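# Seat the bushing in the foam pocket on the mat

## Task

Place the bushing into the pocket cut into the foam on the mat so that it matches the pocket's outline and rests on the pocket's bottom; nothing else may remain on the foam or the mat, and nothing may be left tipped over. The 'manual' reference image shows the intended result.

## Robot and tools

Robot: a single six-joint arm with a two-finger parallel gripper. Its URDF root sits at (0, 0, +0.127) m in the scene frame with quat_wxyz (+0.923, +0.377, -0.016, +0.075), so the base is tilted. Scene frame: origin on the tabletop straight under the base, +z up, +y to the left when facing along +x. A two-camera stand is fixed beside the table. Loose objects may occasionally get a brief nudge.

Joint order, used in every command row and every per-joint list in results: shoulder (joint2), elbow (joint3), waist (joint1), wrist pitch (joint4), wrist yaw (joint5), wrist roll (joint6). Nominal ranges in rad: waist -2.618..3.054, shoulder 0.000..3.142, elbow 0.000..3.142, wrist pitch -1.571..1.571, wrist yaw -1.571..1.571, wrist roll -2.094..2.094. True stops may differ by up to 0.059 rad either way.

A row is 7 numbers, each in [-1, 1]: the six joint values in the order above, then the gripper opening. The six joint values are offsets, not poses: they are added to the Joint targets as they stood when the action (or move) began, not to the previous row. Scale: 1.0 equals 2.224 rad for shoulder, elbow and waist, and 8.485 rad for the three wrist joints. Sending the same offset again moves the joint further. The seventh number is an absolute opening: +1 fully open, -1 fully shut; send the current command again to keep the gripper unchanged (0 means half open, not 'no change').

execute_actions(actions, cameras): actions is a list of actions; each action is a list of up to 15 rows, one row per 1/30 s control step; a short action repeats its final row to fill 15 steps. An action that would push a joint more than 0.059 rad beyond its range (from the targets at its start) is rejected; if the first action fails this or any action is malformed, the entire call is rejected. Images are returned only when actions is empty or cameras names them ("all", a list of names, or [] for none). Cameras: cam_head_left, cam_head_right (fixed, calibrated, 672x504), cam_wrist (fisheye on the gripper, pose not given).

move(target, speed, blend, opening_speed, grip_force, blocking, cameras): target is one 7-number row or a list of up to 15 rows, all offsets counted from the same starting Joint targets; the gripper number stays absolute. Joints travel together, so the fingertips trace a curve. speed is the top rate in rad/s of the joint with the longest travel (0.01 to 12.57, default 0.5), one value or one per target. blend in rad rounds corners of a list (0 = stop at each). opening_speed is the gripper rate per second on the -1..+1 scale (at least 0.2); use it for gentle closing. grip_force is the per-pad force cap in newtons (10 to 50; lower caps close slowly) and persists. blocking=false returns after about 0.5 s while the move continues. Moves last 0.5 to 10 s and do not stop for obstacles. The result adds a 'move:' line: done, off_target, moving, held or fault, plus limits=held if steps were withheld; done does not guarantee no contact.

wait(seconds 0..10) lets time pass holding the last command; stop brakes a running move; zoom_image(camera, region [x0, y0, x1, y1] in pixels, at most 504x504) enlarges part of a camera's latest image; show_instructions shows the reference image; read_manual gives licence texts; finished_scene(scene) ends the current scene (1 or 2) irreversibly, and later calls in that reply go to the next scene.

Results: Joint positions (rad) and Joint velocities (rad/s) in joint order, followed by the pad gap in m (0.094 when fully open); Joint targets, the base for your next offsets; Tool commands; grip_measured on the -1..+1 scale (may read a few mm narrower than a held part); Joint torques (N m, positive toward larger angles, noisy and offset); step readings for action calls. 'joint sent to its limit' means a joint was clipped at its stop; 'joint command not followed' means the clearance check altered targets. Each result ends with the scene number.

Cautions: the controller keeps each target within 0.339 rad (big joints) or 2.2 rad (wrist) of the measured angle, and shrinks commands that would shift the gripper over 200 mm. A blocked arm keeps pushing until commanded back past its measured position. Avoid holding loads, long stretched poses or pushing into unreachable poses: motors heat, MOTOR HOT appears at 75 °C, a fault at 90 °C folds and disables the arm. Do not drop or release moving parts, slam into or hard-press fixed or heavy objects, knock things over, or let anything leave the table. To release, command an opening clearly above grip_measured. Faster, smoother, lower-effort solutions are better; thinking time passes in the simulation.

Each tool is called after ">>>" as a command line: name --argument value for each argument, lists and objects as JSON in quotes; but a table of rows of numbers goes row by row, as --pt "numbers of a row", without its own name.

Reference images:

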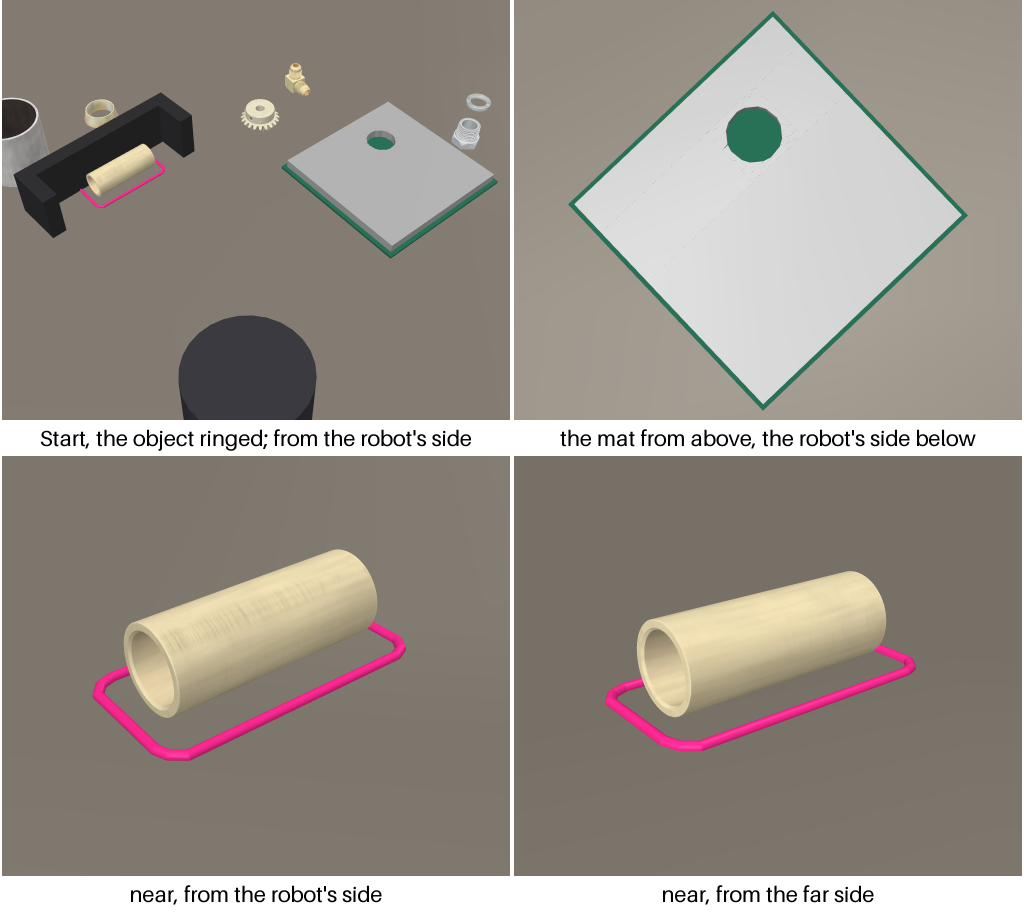

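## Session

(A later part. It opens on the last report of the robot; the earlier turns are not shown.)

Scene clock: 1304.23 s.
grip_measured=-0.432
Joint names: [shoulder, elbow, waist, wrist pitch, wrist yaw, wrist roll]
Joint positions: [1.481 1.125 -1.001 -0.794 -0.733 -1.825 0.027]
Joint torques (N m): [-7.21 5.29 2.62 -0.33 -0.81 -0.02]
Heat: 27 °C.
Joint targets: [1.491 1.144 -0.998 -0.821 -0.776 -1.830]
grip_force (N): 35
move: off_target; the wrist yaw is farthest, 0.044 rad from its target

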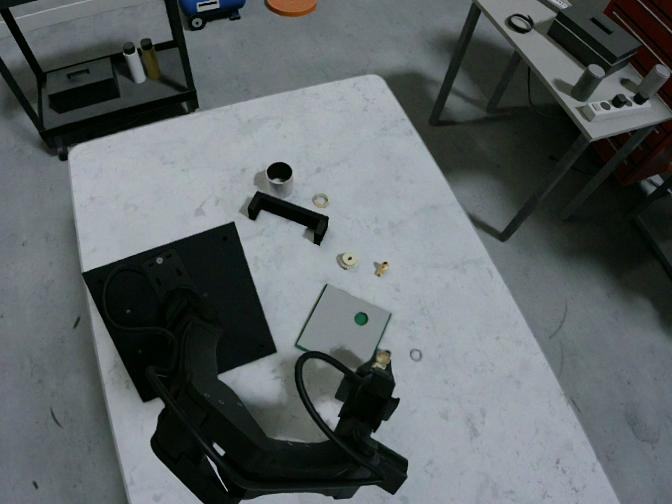

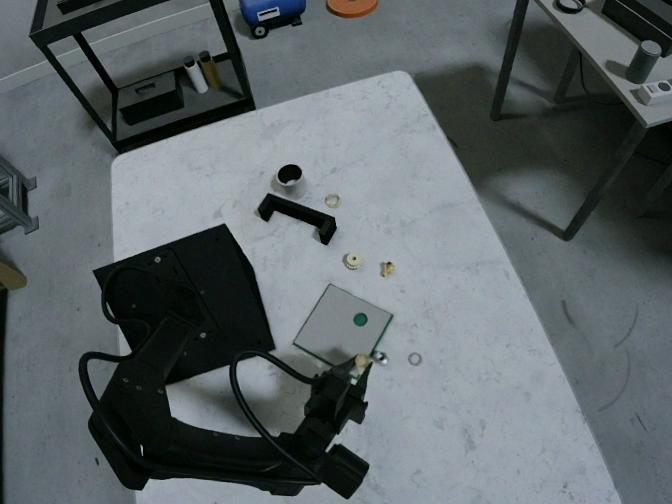

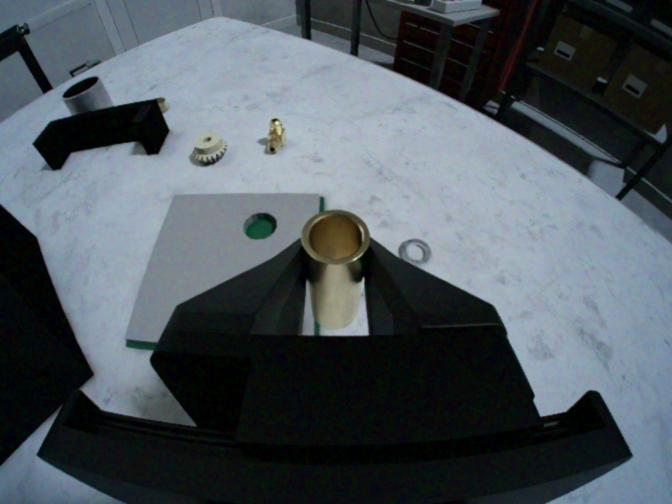

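>>> move --target '[0.0279, -0.1875, 0.1052, 0.0734, 0.0128, 0.0322, -0.7]' --speed 0.5 --cameras '["all"]'

>>> zoom_image --camera "cam_head_left" --region '[310, 270, 410, 360]'

>>> zoom_image --camera "cam_head_right" --region '[310, 270, 410, 360]'

>>> zoom_image --camera "cam_wrist" --region '[230, 180, 450, 345]'

Scene clock: 1378.30 s.
grip_measured=-0.432
Joint names: [shoulder, elbow, waist, wrist pitch, wrist yaw, wrist roll]
Joint positions: [1.547 0.731 -0.787 -0.21 -0.636 -1.562 0.027]
Joint torques (N m): [-5.75 1.98 4.57 0.26 -0.76 0.1]
Heat: 27 °C.
Joint targets: [1.553 0.727 -0.764 -0.198 -0.668 -1.557]
grip_force (N): 35
move: done

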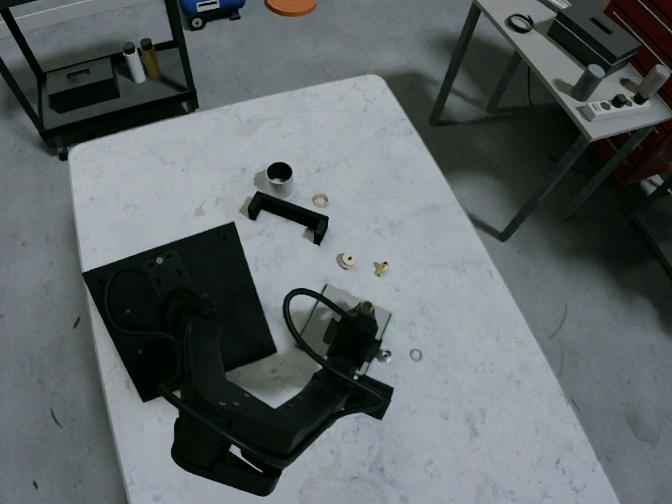

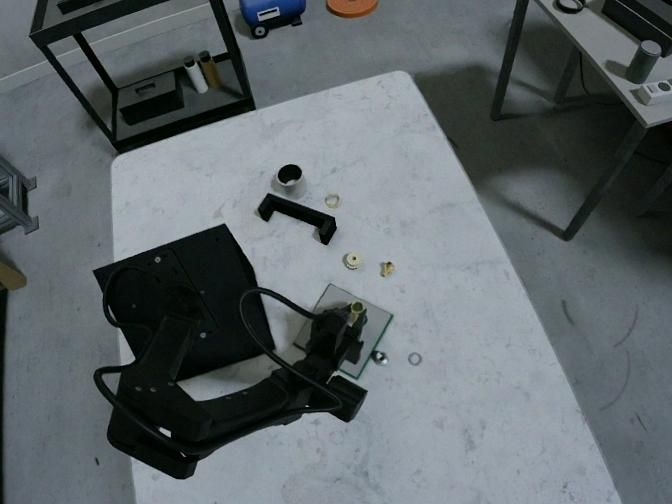

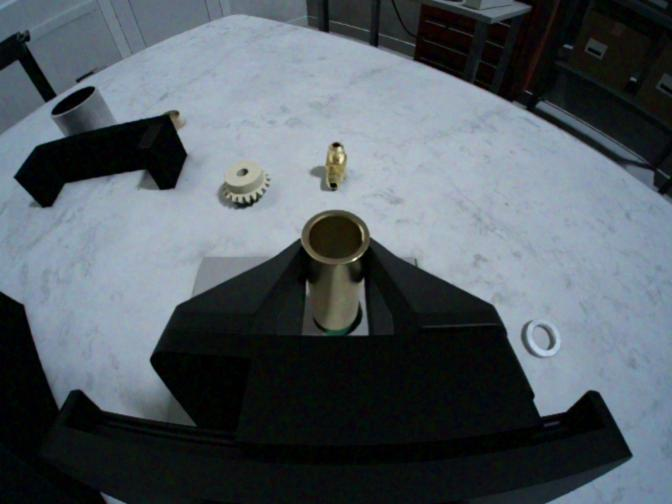

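Scaled by 5.040 from the camera's 672x504 image, which has a finer 960x720 frame.

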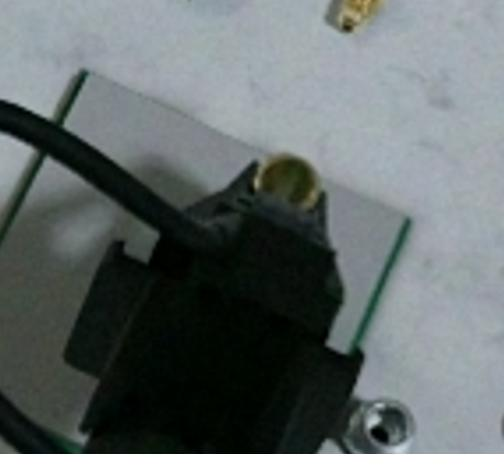

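Scaled by 5.040 from the camera's 672x504 image, which has a finer 960x720 frame.

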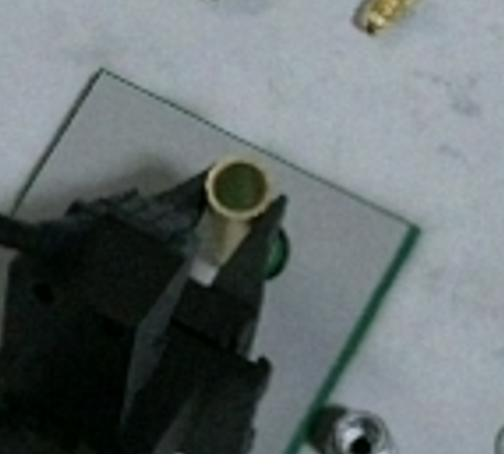

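Scaled by 2.291 from the camera's 672x504 image, which has a finer 960x720 frame.

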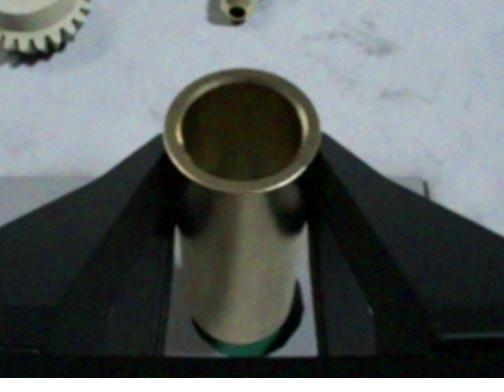

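>>> move --target '[0.0184, 0.0081, -0.0027, 0.0018, -0.0006, -0.0022, -0.7]' --speed 0.2 --cameras '["cam_wrist", "cam_head_right"]'

>>> zoom_image --camera "cam_wrist" --region '[260, 230, 410, 345]'

>>> zoom_image --camera "cam_head_right" --region '[330, 290, 390, 350]'

Scene clock: 1462.57 s.
grip_measured=-0.432
Joint names: [shoulder, elbow, waist, wrist pitch, wrist yaw, wrist roll]
Joint positions: [1.585 0.731 -0.787 -0.194 -0.636 -1.569 0.027]
Joint torques (N m): [-5.57 3.34 4.18 0.23 -0.79 -0.02]
Heat: 27 °C.
Joint targets: [1.594 0.745 -0.770 -0.183 -0.673 -1.575]
grip_force (N): 35
move: off_target; the wrist yaw is farthest, 0.037 rad from its target
Images, in order (width x height): cam_head_right 672x504, cam_wrist 672x504.

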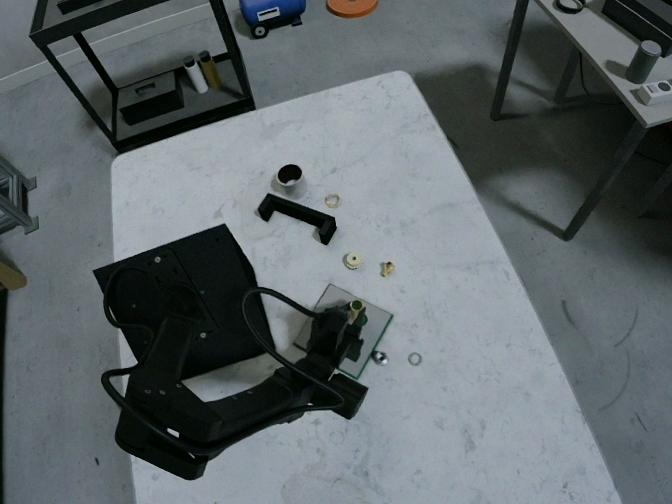

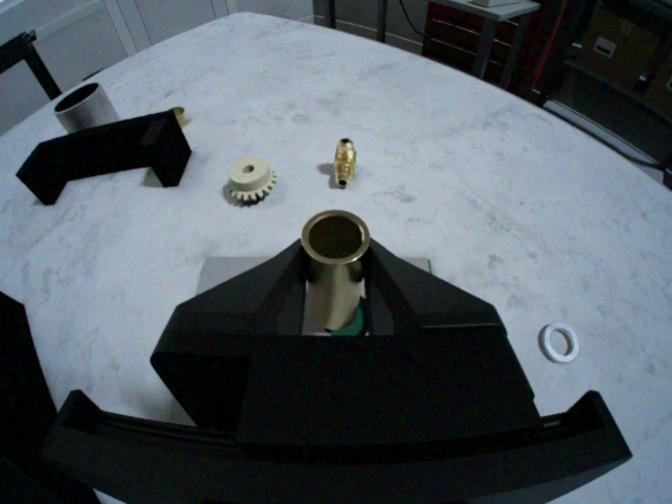

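Scaled by 3.360 from the camera's 672x504 image, which has a finer 960x720 frame.

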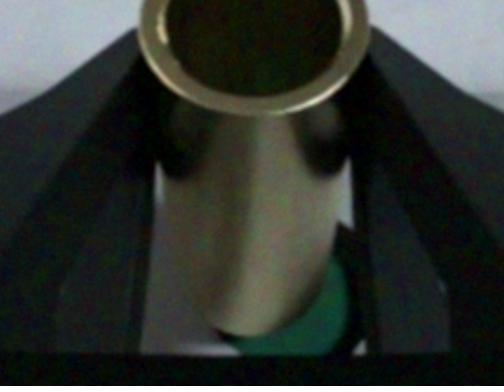

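Scaled by 8.400 from the camera's 672x504 image, which has a finer 960x720 frame.

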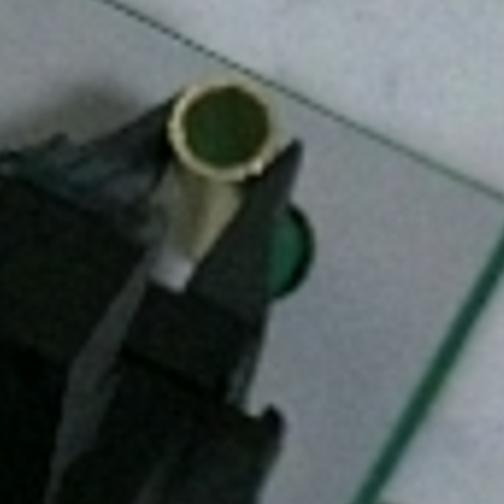

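>>> move --target '[0.0027, 0.0094, 0.0, -0.0050, 0.0, 0.0, -0.7]' --speed 0.2 --cameras '["cam_wrist", "cam_head_right"]'

>>> zoom_image --camera "cam_wrist" --region '[260, 230, 410, 345]'

>>> zoom_image --camera "cam_head_right" --region '[330, 290, 390, 350]'

Scene clock: 1523.07 s.
grip_measured=-0.432
Joint names: [shoulder, elbow, waist, wrist pitch, wrist yaw, wrist roll]
Joint positions: [1.59 0.751 -0.787 -0.205 -0.636 -1.57 0.027]
Joint torques (N m): [-5.59 3.62 4.19 -0.07 -0.81 -0.03]
Heat: 27 °C.
Joint targets: [1.600 0.766 -0.770 -0.225 -0.673 -1.575]
grip_force (N): 35
move: off_target; the wrist yaw is farthest, 0.037 rad from its target
Images, in order (width x height): cam_head_right 672x504, cam_wrist 672x504.

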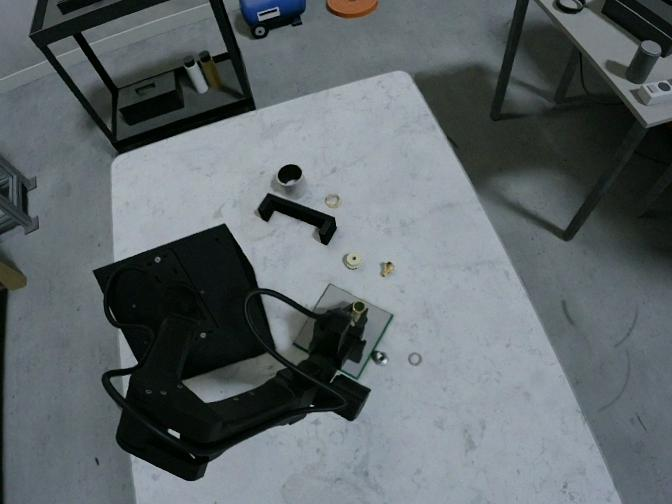

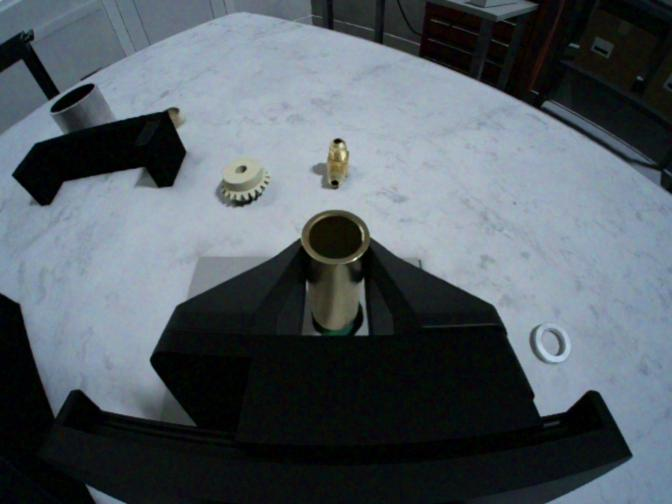

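Scaled by 3.360 from the camera's 672x504 image, which has a finer 960x720 frame.

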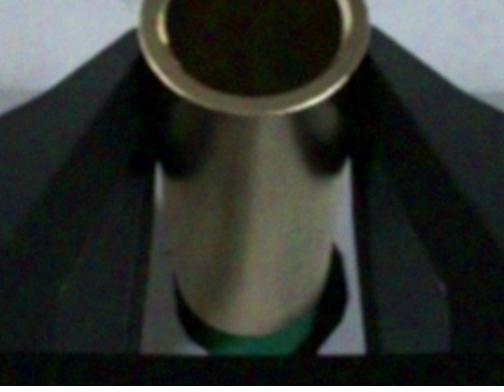

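Scaled by 8.400 from the camera's 672x504 image, which has a finer 960x720 frame.

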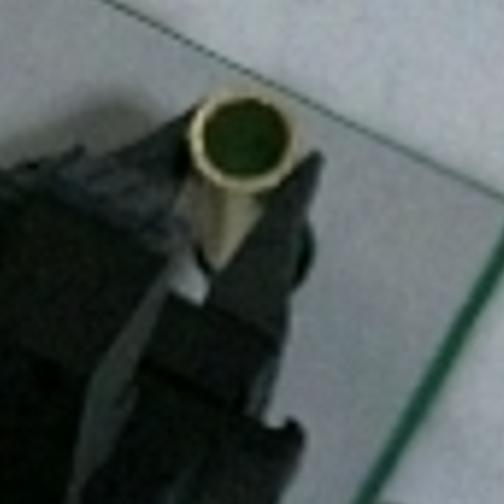

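>>> move --pt "0.0 0.0 -0.0076 0.0035 -0.0006 0.0 -0.7" --pt "0.0256 0.0045 -0.0216 0.0070 -0.0025 -0.0039 -0.7" --speed 0.06 --cameras '["cam_wrist", "cam_head_right"]'

>>> zoom_image --camera "cam_wrist" --region '[260, 230, 410, 345]'

>>> zoom_image --camera "cam_head_right" --region '[330, 290, 390, 350]'

Scene clock: 1565.30 s.
grip_measured=-0.432
Joint names: [shoulder, elbow, waist, wrist pitch, wrist yaw, wrist roll]
Joint positions: [1.647 0.761 -0.821 -0.176 -0.649 -1.602 0.027]
Joint torques (N m): [-5.89 3.33 3.21 0.21 -0.88 -0.05]
Heat: 27 °C.
Joint targets: [1.657 0.776 -0.818 -0.166 -0.694 -1.608]
grip_force (N): 35
move: off_target; the wrist yaw is farthest, 0.045 rad from its target
Images, in order (width x height): cam_head_right 672x504, cam_wrist 672x504.

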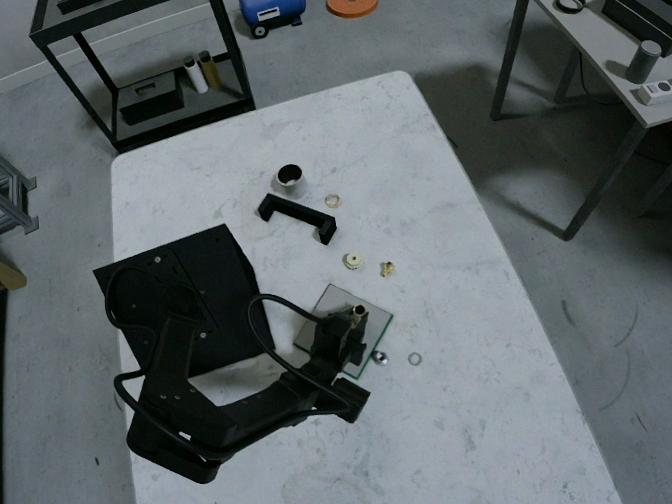

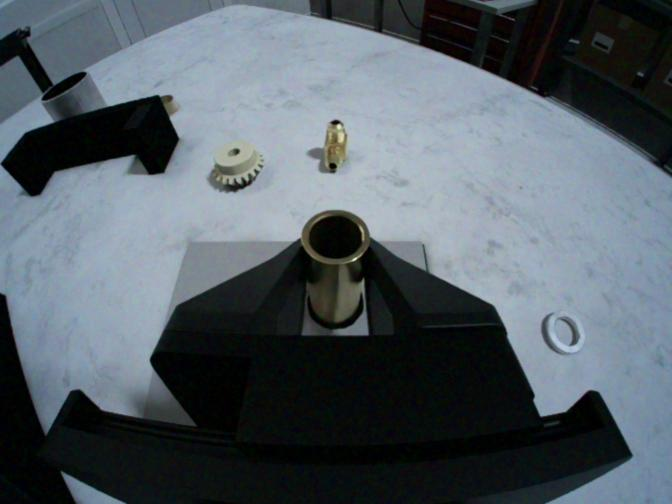

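Scaled by 3.360 from the camera's 672x504 image, which has a finer 960x720 frame.

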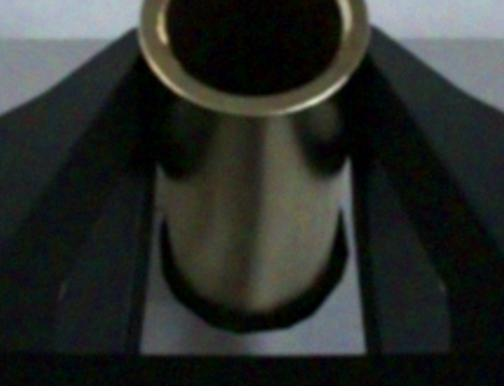

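Scaled by 8.400 from the camera's 672x504 image, which has a finer 960x720 frame.

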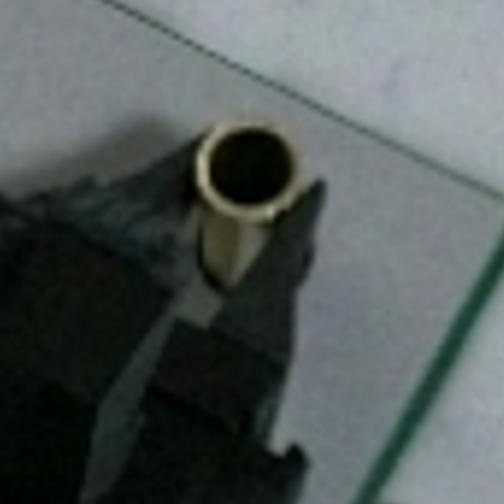

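>>> move --target '[0.0045, 0.0008, -0.0024, 0.0005, -0.0003, -0.0007, -0.7]' --speed 0.05 --cameras '["cam_wrist"]'

>>> zoom_image --camera "cam_wrist" --region '[260, 230, 410, 345]'

Scene clock: 1572.57 s.
grip_measured=-0.432
Joint names: [shoulder, elbow, waist, wrist pitch, wrist yaw, wrist roll]
Joint positions: [1.655 0.761 -0.825 -0.172 -0.656 -1.609 0.027]
Joint torques (N m): [-5.71 3.37 3.21 0.17 -0.84 -0.01]
Heat: 27 °C.
Joint targets: [1.667 0.778 -0.823 -0.162 -0.697 -1.614]
grip_force (N): 35
move: off_target; the wrist yaw is farthest, 0.040 rad from its target
Images, in order (width x height): cam_wrist 672x504.

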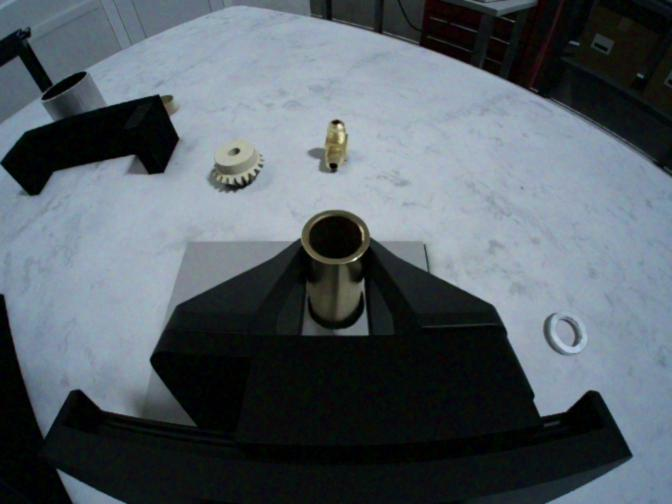

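Scaled by 3.360 from the camera's 672x504 image, which has a finer 960x720 frame.

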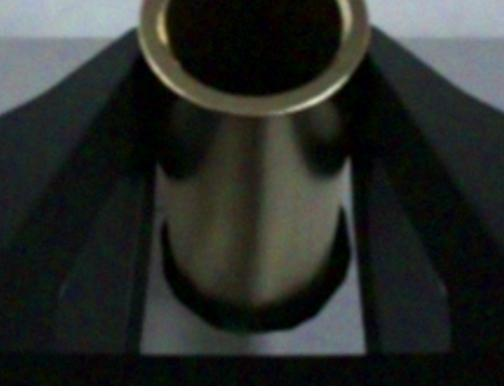

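>>> move --target '[0.0045, 0.0012, -0.0024, 0.0005, -0.0003, -0.0007, -0.7]' --speed 0.05 --cameras '["cam_wrist"]'

>>> zoom_image --camera "cam_wrist" --region '[260, 230, 410, 345]'

Scene clock: 1584.23 s.
grip_measured=-0.432
Joint names: [shoulder, elbow, waist, wrist pitch, wrist yaw, wrist roll]
Joint positions: [1.664 0.766 -0.83 -0.171 -0.668 -1.614 0.027]
Joint torques (N m): [-5.7 3.14 3.07 0.19 -0.75 -0.02]
Heat: 27 °C.
Joint targets: [1.677 0.781 -0.829 -0.157 -0.699 -1.620]
grip_force (N): 35
move: done
Images, in order (width x height): cam_wrist 672x504.

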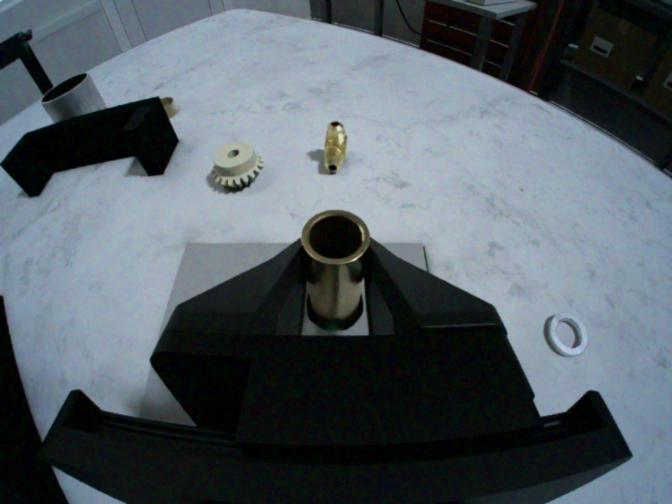

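Scaled by 3.360 from the camera's 672x504 image, which has a finer 960x720 frame.

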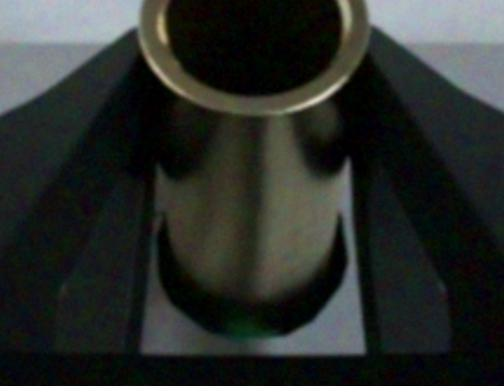

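>>> move --pt "0 0 0 0 0 0 0.1" --pt "-0.0490 0.0180 -0.0517 -0.0273 -0.0061 -0.0153 0.1" --pt "-0.0877 0.0490 -0.1048 -0.0572 -0.0113 -0.0329 0.1" --speed '[0.3, 0.3, 0.5]' --blend '[0, 0.05, 0]' --opening_speed 0.6 --cameras '["all"]'

>>> zoom_image --camera "cam_head_right" --region '[310, 270, 410, 370]'

>>> zoom_image --camera "cam_wrist" --region '[180, 100, 500, 340]'

Scene clock: 1629.03 s.
grip_measured=+0.098
Joint names: [shoulder, elbow, waist, wrist pitch, wrist yaw, wrist roll]
Joint positions: [1.508 0.877 -1.062 -0.62 -0.769 -1.894 0.052]
Joint torques (N m): [-9.57 3.52 2.22 -0.44 -0.69 -0.03]
Heat: 27 °C.
Joint targets: [1.482 0.890 -1.062 -0.643 -0.795 -1.900]
grip_force (N): 35
move: done

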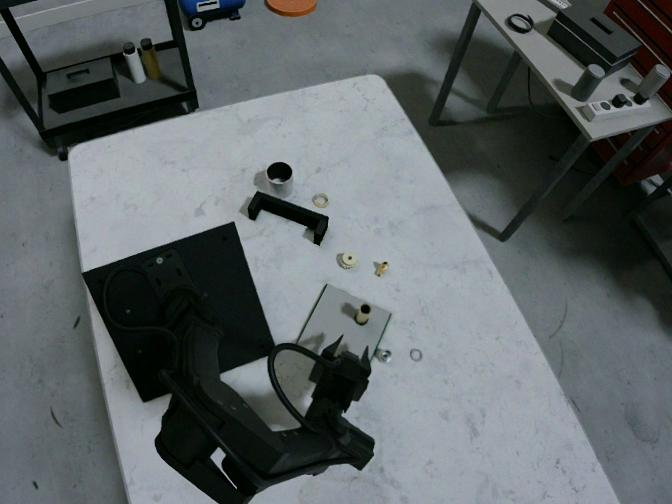

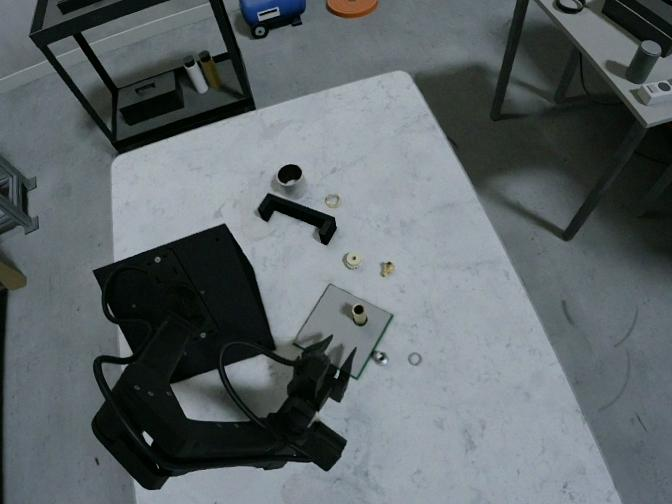

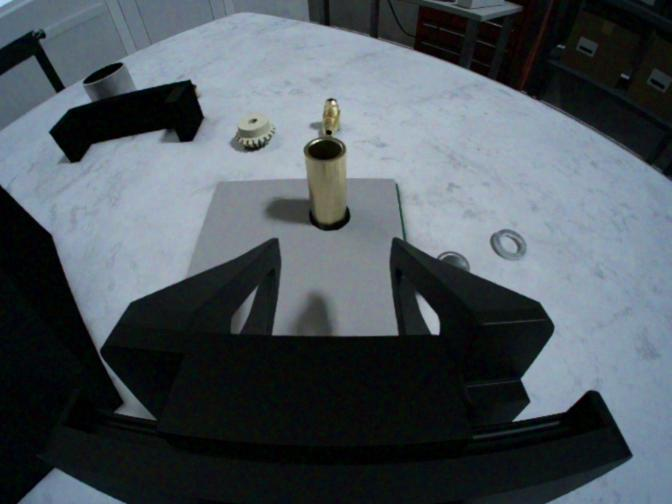

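Scaled by 5.040 from the camera's 672x504 image, which has a finer 960x720 frame.

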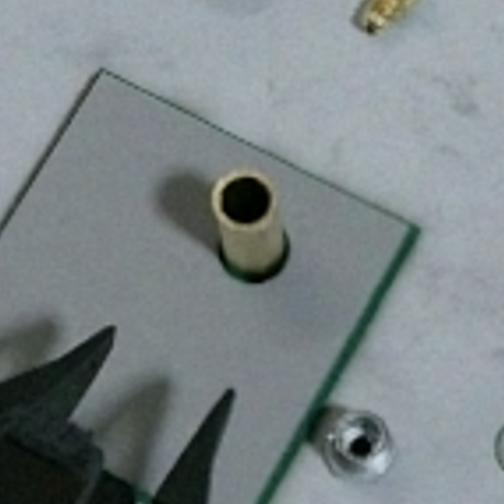

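Scaled by 1.575 from the camera's 672x504 image, which has a finer 960x720 frame.

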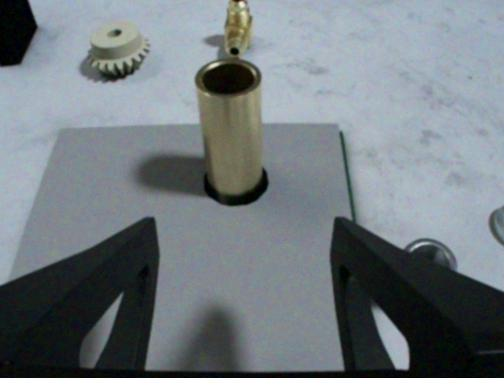

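>>> finished_scene --scene 1

The scene is finished: the task was done.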